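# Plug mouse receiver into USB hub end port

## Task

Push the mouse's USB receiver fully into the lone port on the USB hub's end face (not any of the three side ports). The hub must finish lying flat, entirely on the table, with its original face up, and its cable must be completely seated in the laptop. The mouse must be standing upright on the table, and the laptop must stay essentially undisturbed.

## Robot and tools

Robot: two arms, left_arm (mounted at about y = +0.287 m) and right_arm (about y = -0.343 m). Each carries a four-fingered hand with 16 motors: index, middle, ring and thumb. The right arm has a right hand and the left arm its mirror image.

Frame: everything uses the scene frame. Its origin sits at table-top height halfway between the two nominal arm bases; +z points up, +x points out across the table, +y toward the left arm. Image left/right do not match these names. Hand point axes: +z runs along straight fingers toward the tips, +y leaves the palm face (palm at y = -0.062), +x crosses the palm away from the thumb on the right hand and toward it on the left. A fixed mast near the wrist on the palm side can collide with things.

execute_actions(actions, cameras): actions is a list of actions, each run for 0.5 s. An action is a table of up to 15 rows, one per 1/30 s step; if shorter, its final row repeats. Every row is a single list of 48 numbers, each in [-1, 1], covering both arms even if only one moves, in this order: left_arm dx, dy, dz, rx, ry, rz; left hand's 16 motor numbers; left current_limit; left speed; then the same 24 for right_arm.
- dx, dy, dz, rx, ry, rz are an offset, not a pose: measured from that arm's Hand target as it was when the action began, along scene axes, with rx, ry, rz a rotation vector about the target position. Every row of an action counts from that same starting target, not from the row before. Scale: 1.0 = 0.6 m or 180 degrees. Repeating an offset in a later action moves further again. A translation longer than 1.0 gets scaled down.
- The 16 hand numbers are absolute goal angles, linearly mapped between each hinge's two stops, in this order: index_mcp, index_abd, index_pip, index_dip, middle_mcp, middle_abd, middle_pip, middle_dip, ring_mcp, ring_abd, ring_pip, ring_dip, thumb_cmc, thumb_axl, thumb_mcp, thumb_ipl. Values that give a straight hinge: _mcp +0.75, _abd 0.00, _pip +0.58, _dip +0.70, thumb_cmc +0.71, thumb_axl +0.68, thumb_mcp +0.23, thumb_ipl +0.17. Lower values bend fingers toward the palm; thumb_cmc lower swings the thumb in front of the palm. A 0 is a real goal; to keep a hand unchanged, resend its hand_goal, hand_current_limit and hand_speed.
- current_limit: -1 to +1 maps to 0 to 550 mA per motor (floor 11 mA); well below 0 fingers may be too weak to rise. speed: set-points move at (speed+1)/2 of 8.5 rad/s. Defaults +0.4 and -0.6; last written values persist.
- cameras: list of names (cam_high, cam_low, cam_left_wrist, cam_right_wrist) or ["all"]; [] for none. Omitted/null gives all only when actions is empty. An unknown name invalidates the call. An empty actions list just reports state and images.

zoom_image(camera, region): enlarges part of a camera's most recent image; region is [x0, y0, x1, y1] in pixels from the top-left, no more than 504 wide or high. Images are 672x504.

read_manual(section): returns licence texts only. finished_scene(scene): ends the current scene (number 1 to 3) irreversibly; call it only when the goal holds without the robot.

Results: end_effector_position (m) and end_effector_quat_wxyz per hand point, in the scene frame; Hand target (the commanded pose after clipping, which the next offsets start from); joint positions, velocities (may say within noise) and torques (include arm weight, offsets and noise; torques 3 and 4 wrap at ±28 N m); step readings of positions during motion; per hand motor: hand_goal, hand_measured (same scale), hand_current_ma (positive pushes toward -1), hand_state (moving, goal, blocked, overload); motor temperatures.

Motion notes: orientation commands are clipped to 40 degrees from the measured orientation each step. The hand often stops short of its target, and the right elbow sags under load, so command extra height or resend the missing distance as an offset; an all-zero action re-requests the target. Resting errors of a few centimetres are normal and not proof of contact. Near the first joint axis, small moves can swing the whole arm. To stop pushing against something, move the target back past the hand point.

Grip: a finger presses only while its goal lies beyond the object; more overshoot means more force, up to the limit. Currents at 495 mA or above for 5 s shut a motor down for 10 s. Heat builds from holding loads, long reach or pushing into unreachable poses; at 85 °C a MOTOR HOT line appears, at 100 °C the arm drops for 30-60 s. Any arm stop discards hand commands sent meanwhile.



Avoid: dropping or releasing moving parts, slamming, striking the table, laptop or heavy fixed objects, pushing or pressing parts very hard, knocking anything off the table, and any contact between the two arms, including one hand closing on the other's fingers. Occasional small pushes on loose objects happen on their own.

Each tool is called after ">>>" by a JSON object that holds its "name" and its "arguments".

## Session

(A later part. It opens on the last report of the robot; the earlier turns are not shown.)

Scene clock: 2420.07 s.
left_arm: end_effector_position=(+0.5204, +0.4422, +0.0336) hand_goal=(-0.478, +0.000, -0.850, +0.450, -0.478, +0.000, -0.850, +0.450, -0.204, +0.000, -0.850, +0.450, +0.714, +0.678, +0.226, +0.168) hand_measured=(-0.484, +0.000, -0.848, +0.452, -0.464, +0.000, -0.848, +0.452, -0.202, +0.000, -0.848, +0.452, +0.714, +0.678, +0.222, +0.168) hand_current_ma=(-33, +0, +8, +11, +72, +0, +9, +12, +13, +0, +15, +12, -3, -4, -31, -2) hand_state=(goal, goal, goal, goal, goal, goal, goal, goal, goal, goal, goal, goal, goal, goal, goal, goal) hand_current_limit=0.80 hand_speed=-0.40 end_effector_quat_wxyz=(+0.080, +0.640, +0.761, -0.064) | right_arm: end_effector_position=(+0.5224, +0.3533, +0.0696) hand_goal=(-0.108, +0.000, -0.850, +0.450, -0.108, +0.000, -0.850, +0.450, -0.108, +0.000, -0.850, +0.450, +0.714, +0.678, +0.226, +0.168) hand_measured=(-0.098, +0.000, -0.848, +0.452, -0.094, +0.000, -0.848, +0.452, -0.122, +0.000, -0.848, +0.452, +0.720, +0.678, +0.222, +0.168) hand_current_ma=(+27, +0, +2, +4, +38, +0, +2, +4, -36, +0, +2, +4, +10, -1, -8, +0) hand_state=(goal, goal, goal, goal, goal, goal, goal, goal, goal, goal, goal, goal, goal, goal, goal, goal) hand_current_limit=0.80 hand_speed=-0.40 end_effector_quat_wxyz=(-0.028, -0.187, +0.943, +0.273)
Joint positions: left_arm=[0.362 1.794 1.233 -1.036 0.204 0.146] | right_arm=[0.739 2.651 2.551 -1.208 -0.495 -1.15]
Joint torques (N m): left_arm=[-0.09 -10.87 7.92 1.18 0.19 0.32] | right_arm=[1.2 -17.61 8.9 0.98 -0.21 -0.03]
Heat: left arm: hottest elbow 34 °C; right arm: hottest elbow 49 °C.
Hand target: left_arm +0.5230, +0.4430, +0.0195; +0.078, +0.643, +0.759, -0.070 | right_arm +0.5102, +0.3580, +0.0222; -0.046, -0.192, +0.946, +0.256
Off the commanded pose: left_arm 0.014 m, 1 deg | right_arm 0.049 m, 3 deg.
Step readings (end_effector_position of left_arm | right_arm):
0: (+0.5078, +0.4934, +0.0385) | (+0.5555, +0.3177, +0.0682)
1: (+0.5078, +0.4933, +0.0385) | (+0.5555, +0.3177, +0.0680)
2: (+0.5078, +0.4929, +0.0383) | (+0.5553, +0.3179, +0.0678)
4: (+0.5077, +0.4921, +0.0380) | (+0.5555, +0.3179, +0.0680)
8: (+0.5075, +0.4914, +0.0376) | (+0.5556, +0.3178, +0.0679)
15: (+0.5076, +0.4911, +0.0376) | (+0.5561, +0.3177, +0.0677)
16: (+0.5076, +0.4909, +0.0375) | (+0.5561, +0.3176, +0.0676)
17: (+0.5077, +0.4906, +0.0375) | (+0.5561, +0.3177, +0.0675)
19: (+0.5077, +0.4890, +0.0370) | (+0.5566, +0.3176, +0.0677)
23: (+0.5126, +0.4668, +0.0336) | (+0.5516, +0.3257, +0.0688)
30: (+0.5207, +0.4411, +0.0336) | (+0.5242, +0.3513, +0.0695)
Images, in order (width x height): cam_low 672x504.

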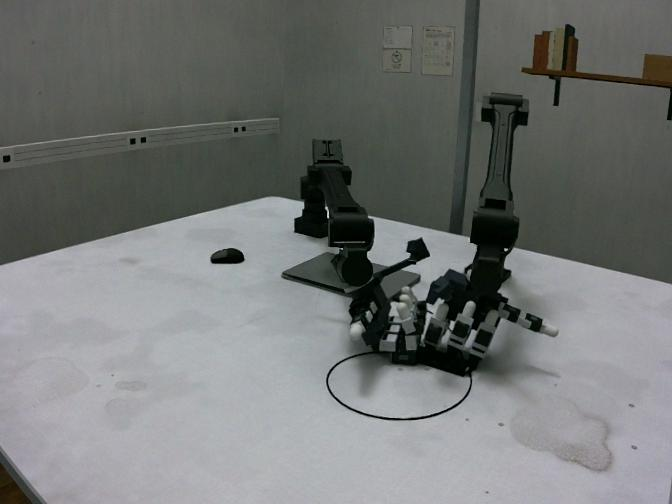

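>>> {"name": "execute_actions", "arguments": {"actions": [[[0,0.03,0.05,0,0,0,-0.479,0,-0.85,0.45,-0.479,0,-0.85,0.45,-0.205,0,-0.85,0.45,0.714,0.678,0.226,0.168,0.8,-0.4,0.02,-0.03,0.01,0,0,0,-0.1075,0,-0.85,0.45,-0.1075,0,-0.85,0.45,-0.1075,0,-0.85,0.45,0.714,0.678,0.226,0.168,0.8,-0.4]],[[-0.02,0.08,0.08,0,0,0,-0.479,0,-0.85,0.45,-0.479,0,-0.85,0.45,-0.205,0,-0.85,0.45,0.714,0.678,0.226,0.168,0.8,-0.4,0.0,0,0.01,0,0,0,-0.1075,0,-0.85,0.45,-0.1075,0,-0.85,0.45,-0.1075,0,-0.85,0.45,0.714,0.678,0.226,0.168,0.8,-0.4]],[[-0.02,0.08,0.05,0,0,0,-0.479,0,-0.85,0.45,-0.479,0,-0.85,0.45,-0.205,0,-0.85,0.45,0.714,0.678,0.226,0.168,0.8,-0.4,0.0,0,0,0,0,0,-0.1075,0,-0.85,0.45,-0.1075,0,-0.85,0.45,-0.1075,0,-0.85,0.45,0.714,0.678,0.226,0.168,0.8,-0.4]]], "cameras": ["cam_low","cam_high"]}}

>>> {"name": "zoom_image", "arguments": {"camera": "cam_low", "region": [365, 300, 505, 398]}}

Scene clock: 2432.10 s.
left_arm: end_effector_position=(+0.4841, +0.5529, +0.1040) hand_goal=(-0.478, +0.000, -0.850, +0.450, -0.478, +0.000, -0.850, +0.450, -0.204, +0.000, -0.850, +0.450, +0.714, +0.678, +0.226, +0.168) hand_measured=(-0.472, +0.000, -0.848, +0.452, -0.464, +0.000, -0.848, +0.452, -0.198, +0.000, -0.848, +0.452, +0.714, +0.678, +0.222, +0.168) hand_current_ma=(+34, +0, +8, +11, +72, +0, +9, +12, +28, +0, +15, +12, -3, -4, -31, -2) hand_state=(goal, goal, goal, goal, goal, goal, goal, goal, goal, goal, goal, goal, goal, goal, goal, goal) hand_current_limit=0.80 hand_speed=-0.40 end_effector_quat_wxyz=(+0.070, +0.632, +0.766, -0.089) | right_arm: end_effector_position=(+0.5228, +0.3507, +0.0702) hand_goal=(-0.108, +0.000, -0.850, +0.450, -0.108, +0.000, -0.850, +0.450, -0.108, +0.000, -0.850, +0.450, +0.714, +0.678, +0.226, +0.168) hand_measured=(-0.098, +0.000, -0.848, +0.452, -0.094, +0.000, -0.848, +0.452, -0.122, +0.000, -0.848, +0.452, +0.720, +0.678, +0.222, +0.168) hand_current_ma=(+27, +0, +2, +4, +38, +0, +2, +4, -39, +0, +2, +4, +10, -1, -8, +0) hand_state=(goal, goal, goal, goal, goal, goal, goal, goal, goal, goal, goal, goal, goal, goal, goal, goal) hand_current_limit=0.80 hand_speed=-0.40 end_effector_quat_wxyz=(-0.030, -0.190, +0.942, +0.275)
Joint positions: left_arm=[0.591 1.779 1.428 -1.344 0.192 0.366] | right_arm=[0.735 2.651 2.551 -1.214 -0.503 -1.161]
Joint torques (N m): left_arm=[-0.56 -14.21 11.89 -0.21 0.15 0.35] | right_arm=[-0.56 -18.49 9.25 0.12 -0.16 -0.22]
Heat: left arm: hottest elbow 34 °C; right arm: hottest elbow 49 °C.
Hand target: left_arm +0.4990, +0.5569, +0.1275; +0.078, +0.643, +0.759, -0.070 | right_arm +0.5222, +0.3399, +0.0342; -0.046, -0.192, +0.946, +0.256
Off the commanded pose: left_arm 0.028 m, 3 deg | right_arm 0.038 m, 3 deg.
Step readings (end_effector_position of left_arm | right_arm):
0: (+0.5204, +0.4422, +0.0336) | (+0.5224, +0.3533, +0.0696)
1: (+0.5204, +0.4421, +0.0336) | (+0.5224, +0.3533, +0.0696)
2: (+0.5199, +0.4426, +0.0335) | (+0.5227, +0.3532, +0.0696)
4: (+0.5172, +0.4436, +0.0334) | (+0.5230, +0.3527, +0.0701)
8: (+0.5106, +0.4490, +0.0335) | (+0.5234, +0.3521, +0.0707)
15: (+0.5077, +0.4535, +0.0343) | (+0.5235, +0.3516, +0.0708)
16: (+0.5074, +0.4539, +0.0347) | (+0.5234, +0.3516, +0.0708)
17: (+0.5058, +0.4552, +0.0357) | (+0.5237, +0.3514, +0.0708)
19: (+0.5015, +0.4602, +0.0401) | (+0.5234, +0.3512, +0.0706)
23: (+0.4964, +0.4886, +0.0552) | (+0.5230, +0.3509, +0.0703)
30: (+0.4957, +0.5084, +0.0718) | (+0.5228, +0.3507, +0.0702)
31: (+0.4955, +0.5079, +0.0723) | (+0.5228, +0.3507, +0.0702)
32: (+0.4944, +0.5074, +0.0732) | (+0.5228, +0.3507, +0.0702)
34: (+0.4913, +0.5101, +0.0776) | (+0.5228, +0.3507, +0.0702)
38: (+0.4882, +0.5352, +0.0930) | (+0.5228, +0.3507, +0.0702)
45: (+0.4848, +0.5548, +0.1042) | (+0.5228, +0.3507, +0.0702)
Images, in order (width x height): cam_high 672x504, cam_low 672x504.

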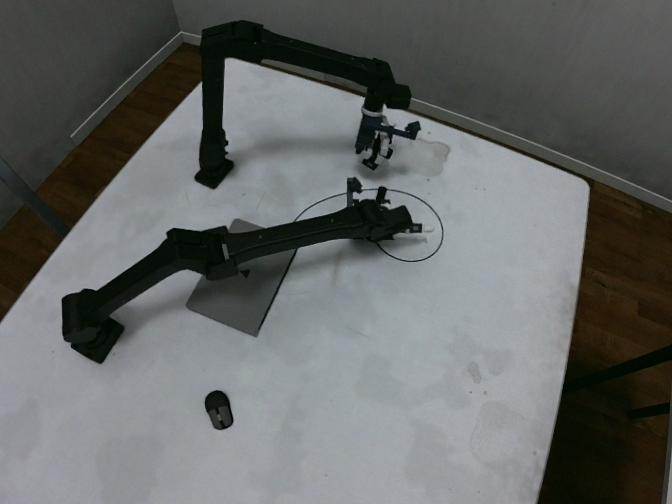

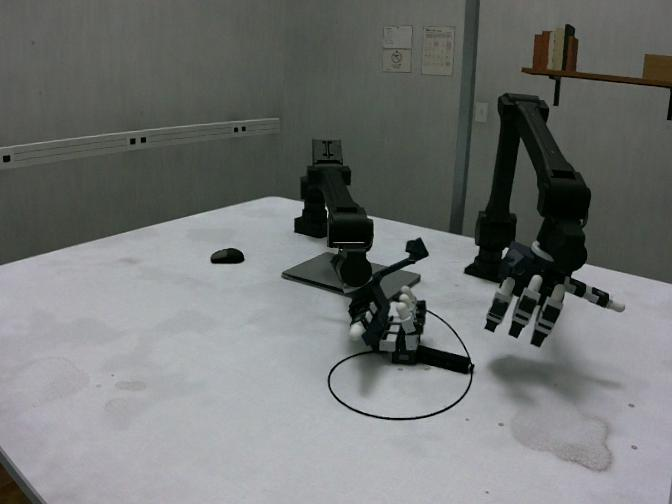

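Scaled by 3.600 from the camera's 672x504 image, which has a finer 960x720 frame.

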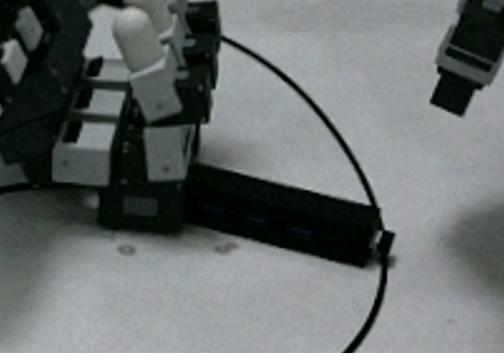

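>>> {"name": "zoom_image", "arguments": {"camera": "cam_low", "region": [455, 345, 485, 375]}}

Scaled by 16.800 from the camera's 672x504 image, which has a finer 960x720 frame.

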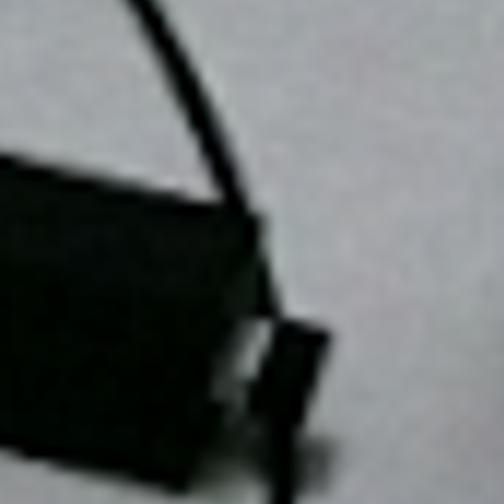

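>>> {"name": "execute_actions", "arguments": {"actions": [[[0,0,0,0,0,0,-0.479,0,-0.85,0.45,-0.479,0,-0.85,0.45,-0.205,0,-0.85,0.45,0.714,0.678,0.226,0.168,0.8,-0.4,0,-0.05,0.03,0,0,0,-0.1075,0,-0.85,0.45,-0.1075,0,-0.85,0.45,-0.1075,0,-0.85,0.45,0.714,0.678,0.226,0.168,0.8,-0.4]],[[0,0,0,0,0,0,-0.479,0,-0.85,0.45,-0.479,0,-0.85,0.45,-0.205,0,-0.85,0.45,0.714,0.678,0.226,0.168,0.8,-0.4,0.02,-0.05,0.09,0,0,-0.01,-0.1075,0,-0.85,0.45,-0.1075,0,-0.85,0.45,-0.1075,0,-0.85,0.45,0.714,0.678,0.226,0.168,0.8,-0.4]],[[0,0,0,0,0,0,-0.479,0,-0.85,0.45,-0.479,0,-0.85,0.45,-0.205,0,-0.85,0.45,0.714,0.678,0.226,0.168,0.8,-0.4,0.02,0,0.04,0,0,-0.01,-0.1075,0,-0.85,0.45,-0.1075,0,-0.85,0.45,-0.1075,0,-0.85,0.45,0.714,0.678,0.226,0.168,0.8,-0.4]]], "cameras": ["cam_low","cam_high"]}}

>>> {"name": "zoom_image", "arguments": {"camera": "cam_low", "region": [365, 300, 505, 398]}}

>>> {"name": "zoom_image", "arguments": {"camera": "cam_high", "region": [320, 150, 460, 290]}}

Scene clock: 2523.60 s.
left_arm: end_effector_position=(+0.4842, +0.5529, +0.1041) hand_goal=(-0.478, +0.000, -0.850, +0.450, -0.478, +0.000, -0.850, +0.450, -0.204, +0.000, -0.850, +0.450, +0.714, +0.678, +0.226, +0.168) hand_measured=(-0.472, +0.000, -0.848, +0.452, -0.464, +0.000, -0.848, +0.452, -0.198, +0.000, -0.848, +0.452, +0.714, +0.678, +0.222, +0.168) hand_current_ma=(+34, +0, +8, +11, +72, +0, +9, +12, +28, +0, +15, +12, -3, -4, -31, -2) hand_state=(goal, goal, goal, goal, goal, goal, goal, goal, goal, goal, goal, goal, goal, goal, goal, goal) hand_current_limit=0.80 hand_speed=-0.40 end_effector_quat_wxyz=(+0.070, +0.632, +0.766, -0.089) | right_arm: end_effector_position=(+0.5357, +0.2737, +0.0864) hand_goal=(-0.108, +0.000, -0.850, +0.450, -0.108, +0.000, -0.850, +0.450, -0.108, +0.000, -0.850, +0.450, +0.714, +0.678, +0.226, +0.168) hand_measured=(-0.100, +0.000, -0.848, +0.452, -0.102, +0.000, -0.848, +0.452, -0.102, +0.000, -0.848, +0.452, +0.720, +0.678, +0.222, +0.168) hand_current_ma=(+17, +0, +2, +4, +12, +0, +2, +4, +12, +0, +2, +4, +10, -1, -8, +0) hand_state=(goal, goal, goal, goal, goal, goal, goal, goal, goal, goal, goal, goal, goal, goal, goal, goal) hand_current_limit=0.80 hand_speed=-0.40 end_effector_quat_wxyz=(-0.065, -0.160, +0.954, +0.244)
Joint positions: left_arm=[0.591 1.779 1.428 -1.344 0.192 0.367] | right_arm=[0.653 2.5 2.333 -1.274 -0.496 -1.21]
Joint torques (N m): left_arm=[-0.56 -14.15 11.92 -0.2 0.16 0.38] | right_arm=[0.03 -22.3 12.82 0.17 -0.59 0.13]
Heat: left arm: hottest elbow 36 °C; right arm: hottest elbow 47 °C.
Hand target: left_arm +0.4990, +0.5569, +0.1275; +0.078, +0.643, +0.759, -0.070 | right_arm +0.5463, +0.2800, +0.1303; -0.038, -0.162, +0.952, +0.258
Off the commanded pose: left_arm 0.028 m, 3 deg | right_arm 0.045 m, 3 deg.
Step readings (end_effector_position of left_arm | right_arm):
0: (+0.4842, +0.5529, +0.1040) | (+0.5228, +0.3507, +0.0702)
1: (+0.4842, +0.5529, +0.1040) | (+0.5226, +0.3507, +0.0703)
2: (+0.4842, +0.5529, +0.1040) | (+0.5236, +0.3488, +0.0698)
4: (+0.4842, +0.5529, +0.1040) | (+0.5207, +0.3447, +0.0695)
8: (+0.4842, +0.5529, +0.1041) | (+0.5182, +0.3323, +0.0680)
15: (+0.4842, +0.5529, +0.1041) | (+0.5203, +0.3192, +0.0672)
16: (+0.4842, +0.5529, +0.1041) | (+0.5202, +0.3186, +0.0675)
17: (+0.4842, +0.5529, +0.1041) | (+0.5211, +0.3163, +0.0685)
19: (+0.4842, +0.5529, +0.1041) | (+0.5196, +0.3116, +0.0696)
23: (+0.4842, +0.5529, +0.1041) | (+0.5225, +0.2971, +0.0722)
30: (+0.4842, +0.5529, +0.1041) | (+0.5375, +0.2803, +0.0833)
31: (+0.4842, +0.5529, +0.1041) | (+0.5387, +0.2793, +0.0848)
32: (+0.4842, +0.5529, +0.1041) | (+0.5393, +0.2781, +0.0857)
34: (+0.4842, +0.5529, +0.1041) | (+0.5385, +0.2765, +0.0871)
38: (+0.4842, +0.5529, +0.1041) | (+0.5364, +0.2745, +0.0871)
45: (+0.4842, +0.5529, +0.1041) | (+0.5357, +0.2737, +0.0864)
Images, in order (width x height): cam_high 672x504, cam_low 672x504.

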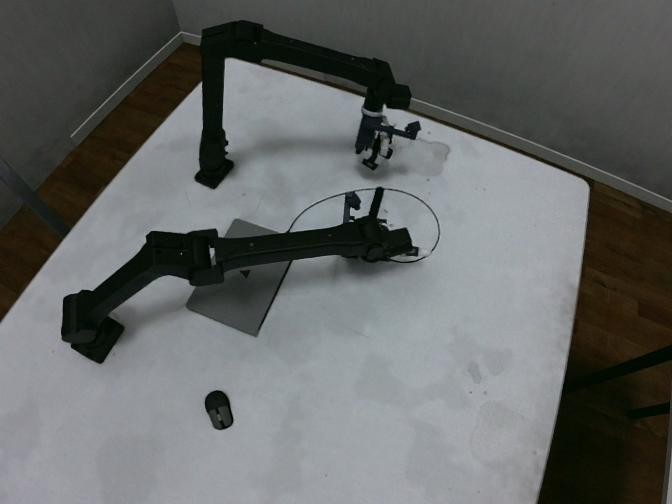

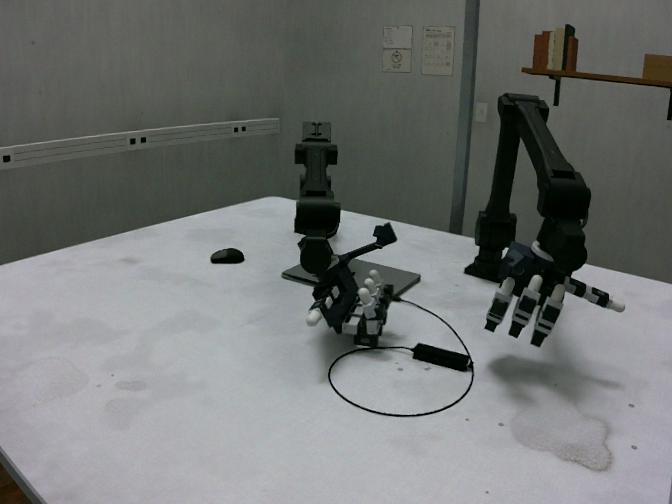

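Scaled by 3.600 from the camera's 672x504 image, which has a finer 960x720 frame.

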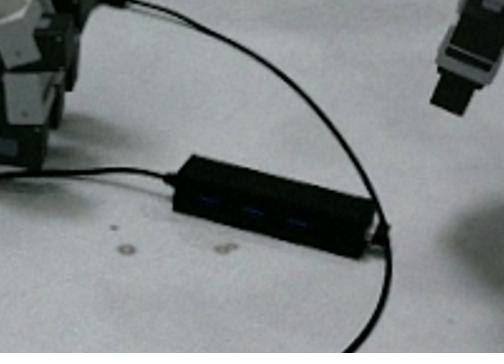

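Scaled by 3.600 from the camera's 672x504 image, which has a finer 960x720 frame.

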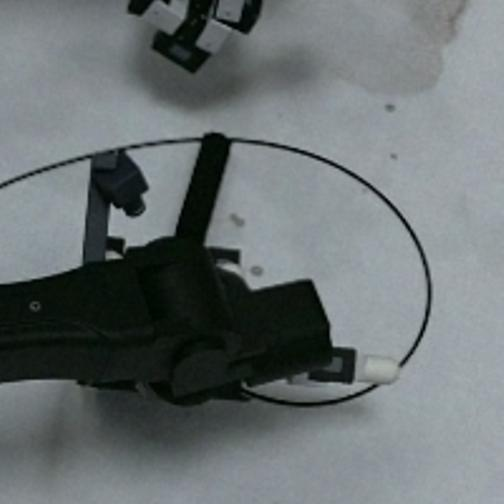

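>>> {"name": "execute_actions", "arguments": {"actions": [[[0,0,0,0,0,0,-0.479,0,-0.85,0.45,-0.479,0,-0.85,0.45,-0.205,0,-0.85,0.45,0.714,0.678,0.226,0.168,0.8,-0.4,-0.01,0.02,-0.02,0,0,-0.035,-0.1075,0,-0.85,0.45,-0.1075,0,-0.85,0.45,-0.1075,0,-0.85,0.45,0.714,0.678,0.226,0.168,0.8,-0.4]],[[0,0,0,0,0,0,-0.479,0,-0.85,0.45,-0.479,0,-0.85,0.45,-0.205,0,-0.85,0.45,0.714,0.678,0.226,0.168,0.8,-0.4,-0.009,0.025,-0.04,0,0,-0.027,-0.1075,0,-0.85,0.45,-0.1075,0,-0.85,0.45,-0.1075,0,-0.85,0.45,0.714,0.678,0.226,0.168,0.8,-0.4]],[[0,0,0,0,0,0,-0.479,0,-0.85,0.45,-0.479,0,-0.85,0.45,-0.205,0,-0.85,0.45,0.714,0.678,0.226,0.168,0.8,-0.4,0,0,-0.06,0,0,0,-0.1075,0,-0.85,0.45,-0.1075,0,-0.85,0.45,-0.1075,0,-0.85,0.45,0.714,0.678,0.226,0.168,0.8,-0.4]]], "cameras": ["cam_low"]}}

>>> {"name": "zoom_image", "arguments": {"camera": "cam_low", "region": [385, 310, 485, 380]}}

Scene clock: 2553.57 s.
left_arm: end_effector_position=(+0.4842, +0.5529, +0.1041) hand_goal=(-0.478, +0.000, -0.850, +0.450, -0.478, +0.000, -0.850, +0.450, -0.204, +0.000, -0.850, +0.450, +0.714, +0.678, +0.226, +0.168) hand_measured=(-0.472, +0.000, -0.848, +0.452, -0.464, +0.000, -0.848, +0.452, -0.198, +0.000, -0.848, +0.452, +0.714, +0.678, +0.222, +0.168) hand_current_ma=(+34, +0, +8, +11, +72, +0, +9, +12, +28, +0, +15, +12, -3, -4, -31, -2) hand_state=(goal, goal, goal, goal, goal, goal, goal, goal, goal, goal, goal, goal, goal, goal, goal, goal) hand_current_limit=0.80 hand_speed=-0.40 end_effector_quat_wxyz=(+0.070, +0.632, +0.766, -0.089) | right_arm: end_effector_position=(+0.5371, +0.3058, +0.0679) hand_goal=(-0.108, +0.000, -0.850, +0.450, -0.108, +0.000, -0.850, +0.450, -0.108, +0.000, -0.850, +0.450, +0.714, +0.678, +0.226, +0.168) hand_measured=(-0.102, +0.000, -0.848, +0.452, -0.102, +0.000, -0.848, +0.452, -0.102, +0.000, -0.848, +0.452, +0.720, +0.678, +0.222, +0.168) hand_current_ma=(+12, +0, +2, +4, +15, +0, +2, +4, +12, +0, +2, +4, +11, -1, -9, +0) hand_state=(goal, goal, goal, goal, goal, goal, goal, goal, goal, goal, goal, goal, goal, goal, goal, goal) hand_current_limit=0.80 hand_speed=-0.40 end_effector_quat_wxyz=(-0.013, -0.070, +0.962, +0.262)
Joint positions: left_arm=[0.591 1.779 1.428 -1.344 0.192 0.367] | right_arm=[0.71 2.427 2.122 -0.949 -0.433 -0.93]
Joint torques (N m): left_arm=[-0.56 -14.1 11.97 -0.21 0.16 0.38] | right_arm=[0.38 -19.19 8.18 1.57 -0.33 0.12]
Heat: left arm: hottest elbow 37 °C; right arm: hottest elbow 49 °C.
Hand target: left_arm +0.4990, +0.5569, +0.1275; +0.078, +0.643, +0.759, -0.070 | right_arm +0.5348, +0.3070, +0.0584; -0.013, -0.069, +0.963, +0.260
Off the commanded pose: left_arm 0.028 m, 3 deg | right_arm 0.010 m, 0 deg.
Step readings (end_effector_position of left_arm | right_arm):
0: (+0.4842, +0.5529, +0.1041) | (+0.5357, +0.2737, +0.0864)
1: (+0.4842, +0.5529, +0.1041) | (+0.5360, +0.2737, +0.0865)
2: (+0.4842, +0.5529, +0.1041) | (+0.5373, +0.2740, +0.0868)
4: (+0.4842, +0.5529, +0.1041) | (+0.5407, +0.2751, +0.0870)
8: (+0.4842, +0.5529, +0.1041) | (+0.5422, +0.2780, +0.0910)
15: (+0.4842, +0.5529, +0.1041) | (+0.5399, +0.2862, +0.0985)
16: (+0.4842, +0.5529, +0.1041) | (+0.5390, +0.2875, +0.0984)
17: (+0.4842, +0.5529, +0.1041) | (+0.5386, +0.2893, +0.0969)
19: (+0.4842, +0.5529, +0.1041) | (+0.5390, +0.2918, +0.0929)
23: (+0.4842, +0.5529, +0.1041) | (+0.5363, +0.2965, +0.0798)
30: (+0.4842, +0.5529, +0.1041) | (+0.5328, +0.3023, +0.0729)
31: (+0.4842, +0.5529, +0.1041) | (+0.5327, +0.3028, +0.0727)
32: (+0.4842, +0.5529, +0.1041) | (+0.5331, +0.3034, +0.0719)
34: (+0.4842, +0.5529, +0.1041) | (+0.5344, +0.3043, +0.0703)
38: (+0.4842, +0.5529, +0.1041) | (+0.5355, +0.3050, +0.0675)
45: (+0.4842, +0.5529, +0.1041) | (+0.5369, +0.3057, +0.0678)
Images, in order (width x height): cam_low 672x504.

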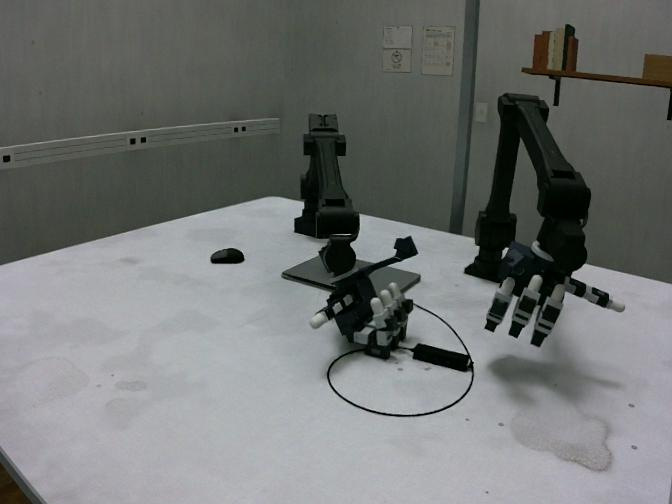

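Scaled by 5.040 from the camera's 672x504 image, which has a finer 960x720 frame.

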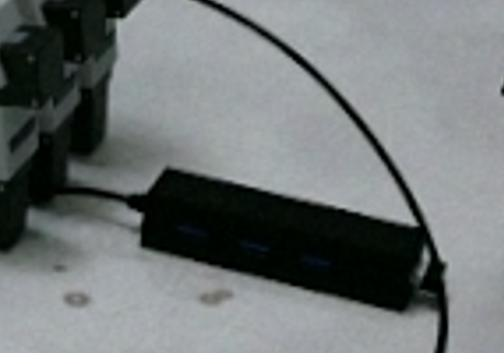

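>>> {"name": "execute_actions", "arguments": {"actions": [[[0.08,0.012,0,0,0,-0.044,-0.479,0,-0.85,0.45,-0.479,0,-0.85,0.45,-0.205,0,-0.85,0.45,0.714,0.678,0.226,0.168,0.8,-0.4,-0.02,0.033,0,0,0,0,-0.1075,0,-0.85,0.45,-0.1075,0,-0.85,0.45,-0.1075,0,-0.85,0.45,0.714,0.678,0.226,0.168,0.8,-0.4]]], "cameras": ["cam_low"]}}

Scene clock: 2594.70 s.
left_arm: end_effector_position=(+0.5327, +0.5629, +0.1192) hand_goal=(-0.478, +0.000, -0.850, +0.450, -0.478, +0.000, -0.850, +0.450, -0.204, +0.000, -0.850, +0.450, +0.714, +0.678, +0.226, +0.168) hand_measured=(-0.472, +0.000, -0.848, +0.452, -0.464, +0.000, -0.848, +0.452, -0.198, +0.000, -0.848, +0.452, +0.714, +0.678, +0.222, +0.168) hand_current_ma=(+34, +0, +8, +11, +72, +0, +9, +12, +29, +0, +15, +12, -3, -4, -31, -2) hand_state=(goal, goal, goal, goal, goal, goal, goal, goal, goal, goal, goal, goal, goal, goal, goal, goal) hand_current_limit=0.80 hand_speed=-0.40 end_effector_quat_wxyz=(+0.073, +0.683, +0.722, -0.083) | right_arm: end_effector_position=(+0.5235, +0.3219, +0.0679) hand_goal=(-0.108, +0.000, -0.850, +0.450, -0.108, +0.000, -0.850, +0.450, -0.108, +0.000, -0.850, +0.450, +0.714, +0.678, +0.226, +0.168) hand_measured=(-0.102, +0.000, -0.848, +0.452, -0.102, +0.000, -0.848, +0.452, -0.102, +0.000, -0.848, +0.452, +0.720, +0.678, +0.222, +0.168) hand_current_ma=(+12, +0, +2, +4, +15, +0, +2, +4, +11, +0, +2, +4, +11, -1, -9, +0) hand_state=(goal, goal, goal, goal, goal, goal, goal, goal, goal, goal, goal, goal, goal, goal, goal, goal) hand_current_limit=0.80 hand_speed=-0.40 end_effector_quat_wxyz=(-0.015, -0.069, +0.963, +0.261)
Joint positions: left_arm=[0.58 1.889 1.624 -1.427 0.185 0.49] | right_arm=[0.738 2.427 2.122 -0.939 -0.424 -0.898]
Joint torques (N m): left_arm=[-0.91 -13.92 12.22 -0.16 -0.02 0.41] | right_arm=[0.62 -18.43 9.95 1.35 -0.28 0.13]
Heat: left arm: hottest elbow 37 °C; right arm: hottest elbow 45 °C.
Hand target: left_arm +0.5471, +0.5641, +0.1276; +0.073, +0.694, +0.713, -0.075 | right_arm +0.5227, +0.3269, +0.0584; -0.013, -0.069, +0.963, +0.260
Off the commanded pose: left_arm 0.017 m, 2 deg | right_arm 0.011 m, 0 deg.
Step readings (end_effector_position of left_arm | right_arm):
0: (+0.4842, +0.5529, +0.1041) | (+0.5371, +0.3058, +0.0679)
1: (+0.4845, +0.5529, +0.1047) | (+0.5372, +0.3058, +0.0679)
2: (+0.4858, +0.5529, +0.1063) | (+0.5371, +0.3063, +0.0679)
4: (+0.4957, +0.5553, +0.1124) | (+0.5370, +0.3073, +0.0678)
8: (+0.5244, +0.5659, +0.1262) | (+0.5336, +0.3124, +0.0679)
15: (+0.5321, +0.5640, +0.1221) | (+0.5242, +0.3211, +0.0679)
Images, in order (width x height): cam_low 672x504.

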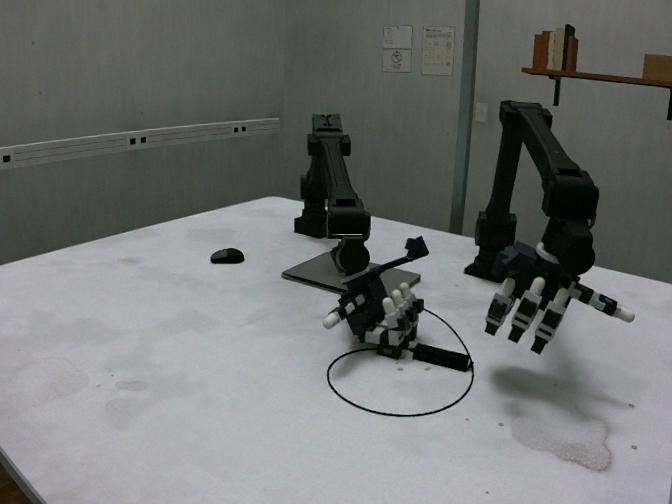

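>>> {"name": "zoom_image", "arguments": {"camera": "cam_low", "region": [380, 310, 500, 400]}}

Scaled by 4.200 from the camera's 672x504 image, which has a finer 960x720 frame.

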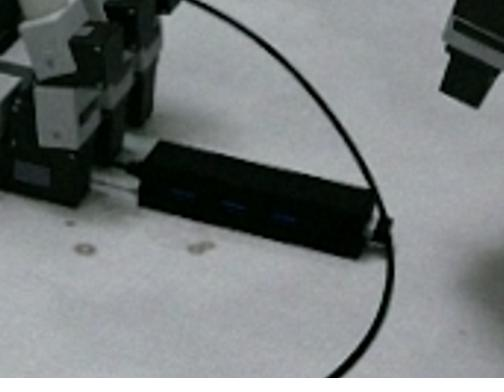

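>>> {"name": "execute_actions", "arguments": {"actions": [[[0,0,-0.06,0.017,0,0,-0.479,0,-0.85,0.45,-0.479,0,-0.85,0.45,-0.205,0,-0.85,0.45,0.714,0.678,0.226,0.168,0.8,-0.4,0.016,0,0,0,0,0,-0.1075,0,-0.85,0.45,-0.1075,0,-0.85,0.45,-0.1075,0,-0.85,0.45,0.714,0.678,0.226,0.168,0.8,-0.4]],[[0,0,-0.065,0,0,0,-0.479,0,-0.85,0.45,-0.479,0,-0.85,0.45,-0.205,0,-0.85,0.45,0.714,0.678,0.226,0.168,0.8,-0.4,0,0,0,0,0,0,-0.1075,0,-0.85,0.45,-0.1075,0,-0.85,0.45,-0.1075,0,-0.85,0.45,0.714,0.678,0.226,0.168,0.8,-0.4]]], "cameras": ["cam_low"]}}

>>> {"name": "zoom_image", "arguments": {"camera": "cam_low", "region": [380, 310, 500, 400]}}

Scene clock: 2624.00 s.
left_arm: end_effector_position=(+0.5395, +0.5656, +0.0555) hand_goal=(-0.478, +0.000, -0.850, +0.450, -0.478, +0.000, -0.850, +0.450, -0.204, +0.000, -0.850, +0.450, +0.714, +0.678, +0.226, +0.168) hand_measured=(-0.472, +0.000, -0.848, +0.452, -0.464, +0.000, -0.848, +0.452, -0.198, +0.000, -0.848, +0.452, +0.714, +0.678, +0.222, +0.168) hand_current_ma=(+34, +0, +8, +11, +72, +0, +9, +12, +29, +0, +15, +12, -3, -4, -31, -2) hand_state=(goal, goal, goal, goal, goal, goal, goal, goal, goal, goal, goal, goal, goal, goal, goal, goal) hand_current_limit=0.80 hand_speed=-0.40 end_effector_quat_wxyz=(+0.055, +0.692, +0.717, -0.061) | right_arm: end_effector_position=(+0.5228, +0.3221, +0.0664) hand_goal=(-0.108, +0.000, -0.850, +0.450, -0.108, +0.000, -0.850, +0.450, -0.108, +0.000, -0.850, +0.450, +0.714, +0.678, +0.226, +0.168) hand_measured=(-0.102, +0.000, -0.848, +0.452, -0.102, +0.000, -0.848, +0.452, -0.104, +0.000, -0.848, +0.452, +0.720, +0.678, +0.222, +0.168) hand_current_ma=(+12, +0, +2, +4, +15, +0, +2, +4, +7, +0, +2, +4, +11, -1, -9, +0) hand_state=(goal, goal, goal, goal, goal, goal, goal, goal, goal, goal, goal, goal, goal, goal, goal, goal) hand_current_limit=0.80 hand_speed=-0.40 end_effector_quat_wxyz=(-0.017, -0.069, +0.962, +0.262)
Joint positions: left_arm=[0.566 1.944 1.532 -1.246 0.14 0.49] | right_arm=[0.738 2.429 2.122 -0.939 -0.428 -0.898]
Joint torques (N m): left_arm=[-1.08 -14.74 8.76 1.02 -0.06 0.2] | right_arm=[-0.09 -17.14 13.71 0.57 -0.23 0.04]
Heat: left arm: hottest elbow 36 °C; right arm: hottest elbow 45 °C.
Hand target: left_arm +0.5471, +0.5641, +0.0526; +0.055, +0.695, +0.714, -0.056 | right_arm +0.5323, +0.3269, +0.0583; -0.013, -0.069, +0.963, +0.260
Off the commanded pose: left_arm 0.008 m, 1 deg | right_arm 0.013 m, 0 deg.
Step readings (end_effector_position of left_arm | right_arm):
0: (+0.5327, +0.5628, +0.1192) | (+0.5235, +0.3219, +0.0679)
1: (+0.5325, +0.5631, +0.1191) | (+0.5235, +0.3219, +0.0679)
2: (+0.5327, +0.5643, +0.1188) | (+0.5235, +0.3219, +0.0676)
4: (+0.5366, +0.5675, +0.1181) | (+0.5233, +0.3219, +0.0671)
8: (+0.5402, +0.5694, +0.1115) | (+0.5229, +0.3221, +0.0668)
15: (+0.5401, +0.5663, +0.1005) | (+0.5228, +0.3221, +0.0664)
16: (+0.5404, +0.5662, +0.0997) | (+0.5228, +0.3221, +0.0664)
17: (+0.5413, +0.5664, +0.0985) | (+0.5228, +0.3221, +0.0664)
19: (+0.5430, +0.5675, +0.0937) | (+0.5228, +0.3221, +0.0664)
23: (+0.5408, +0.5662, +0.0748) | (+0.5228, +0.3221, +0.0664)
30: (+0.5390, +0.5653, +0.0554) | (+0.5228, +0.3221, +0.0664)
Images, in order (width x height): cam_low 672x504.

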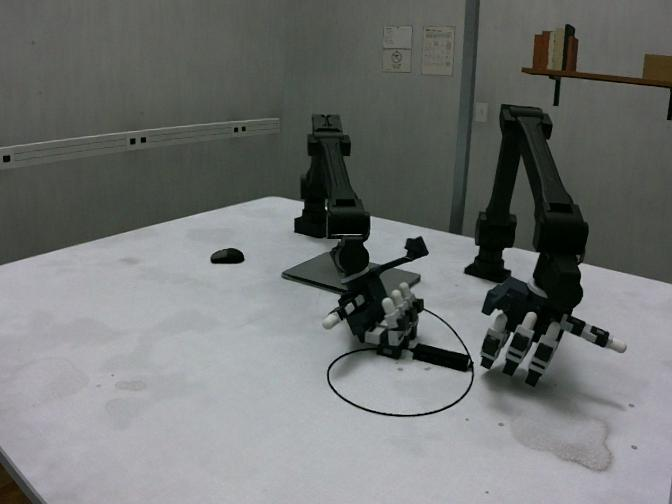

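Scaled by 4.200 from the camera's 672x504 image, which has a finer 960x720 frame.

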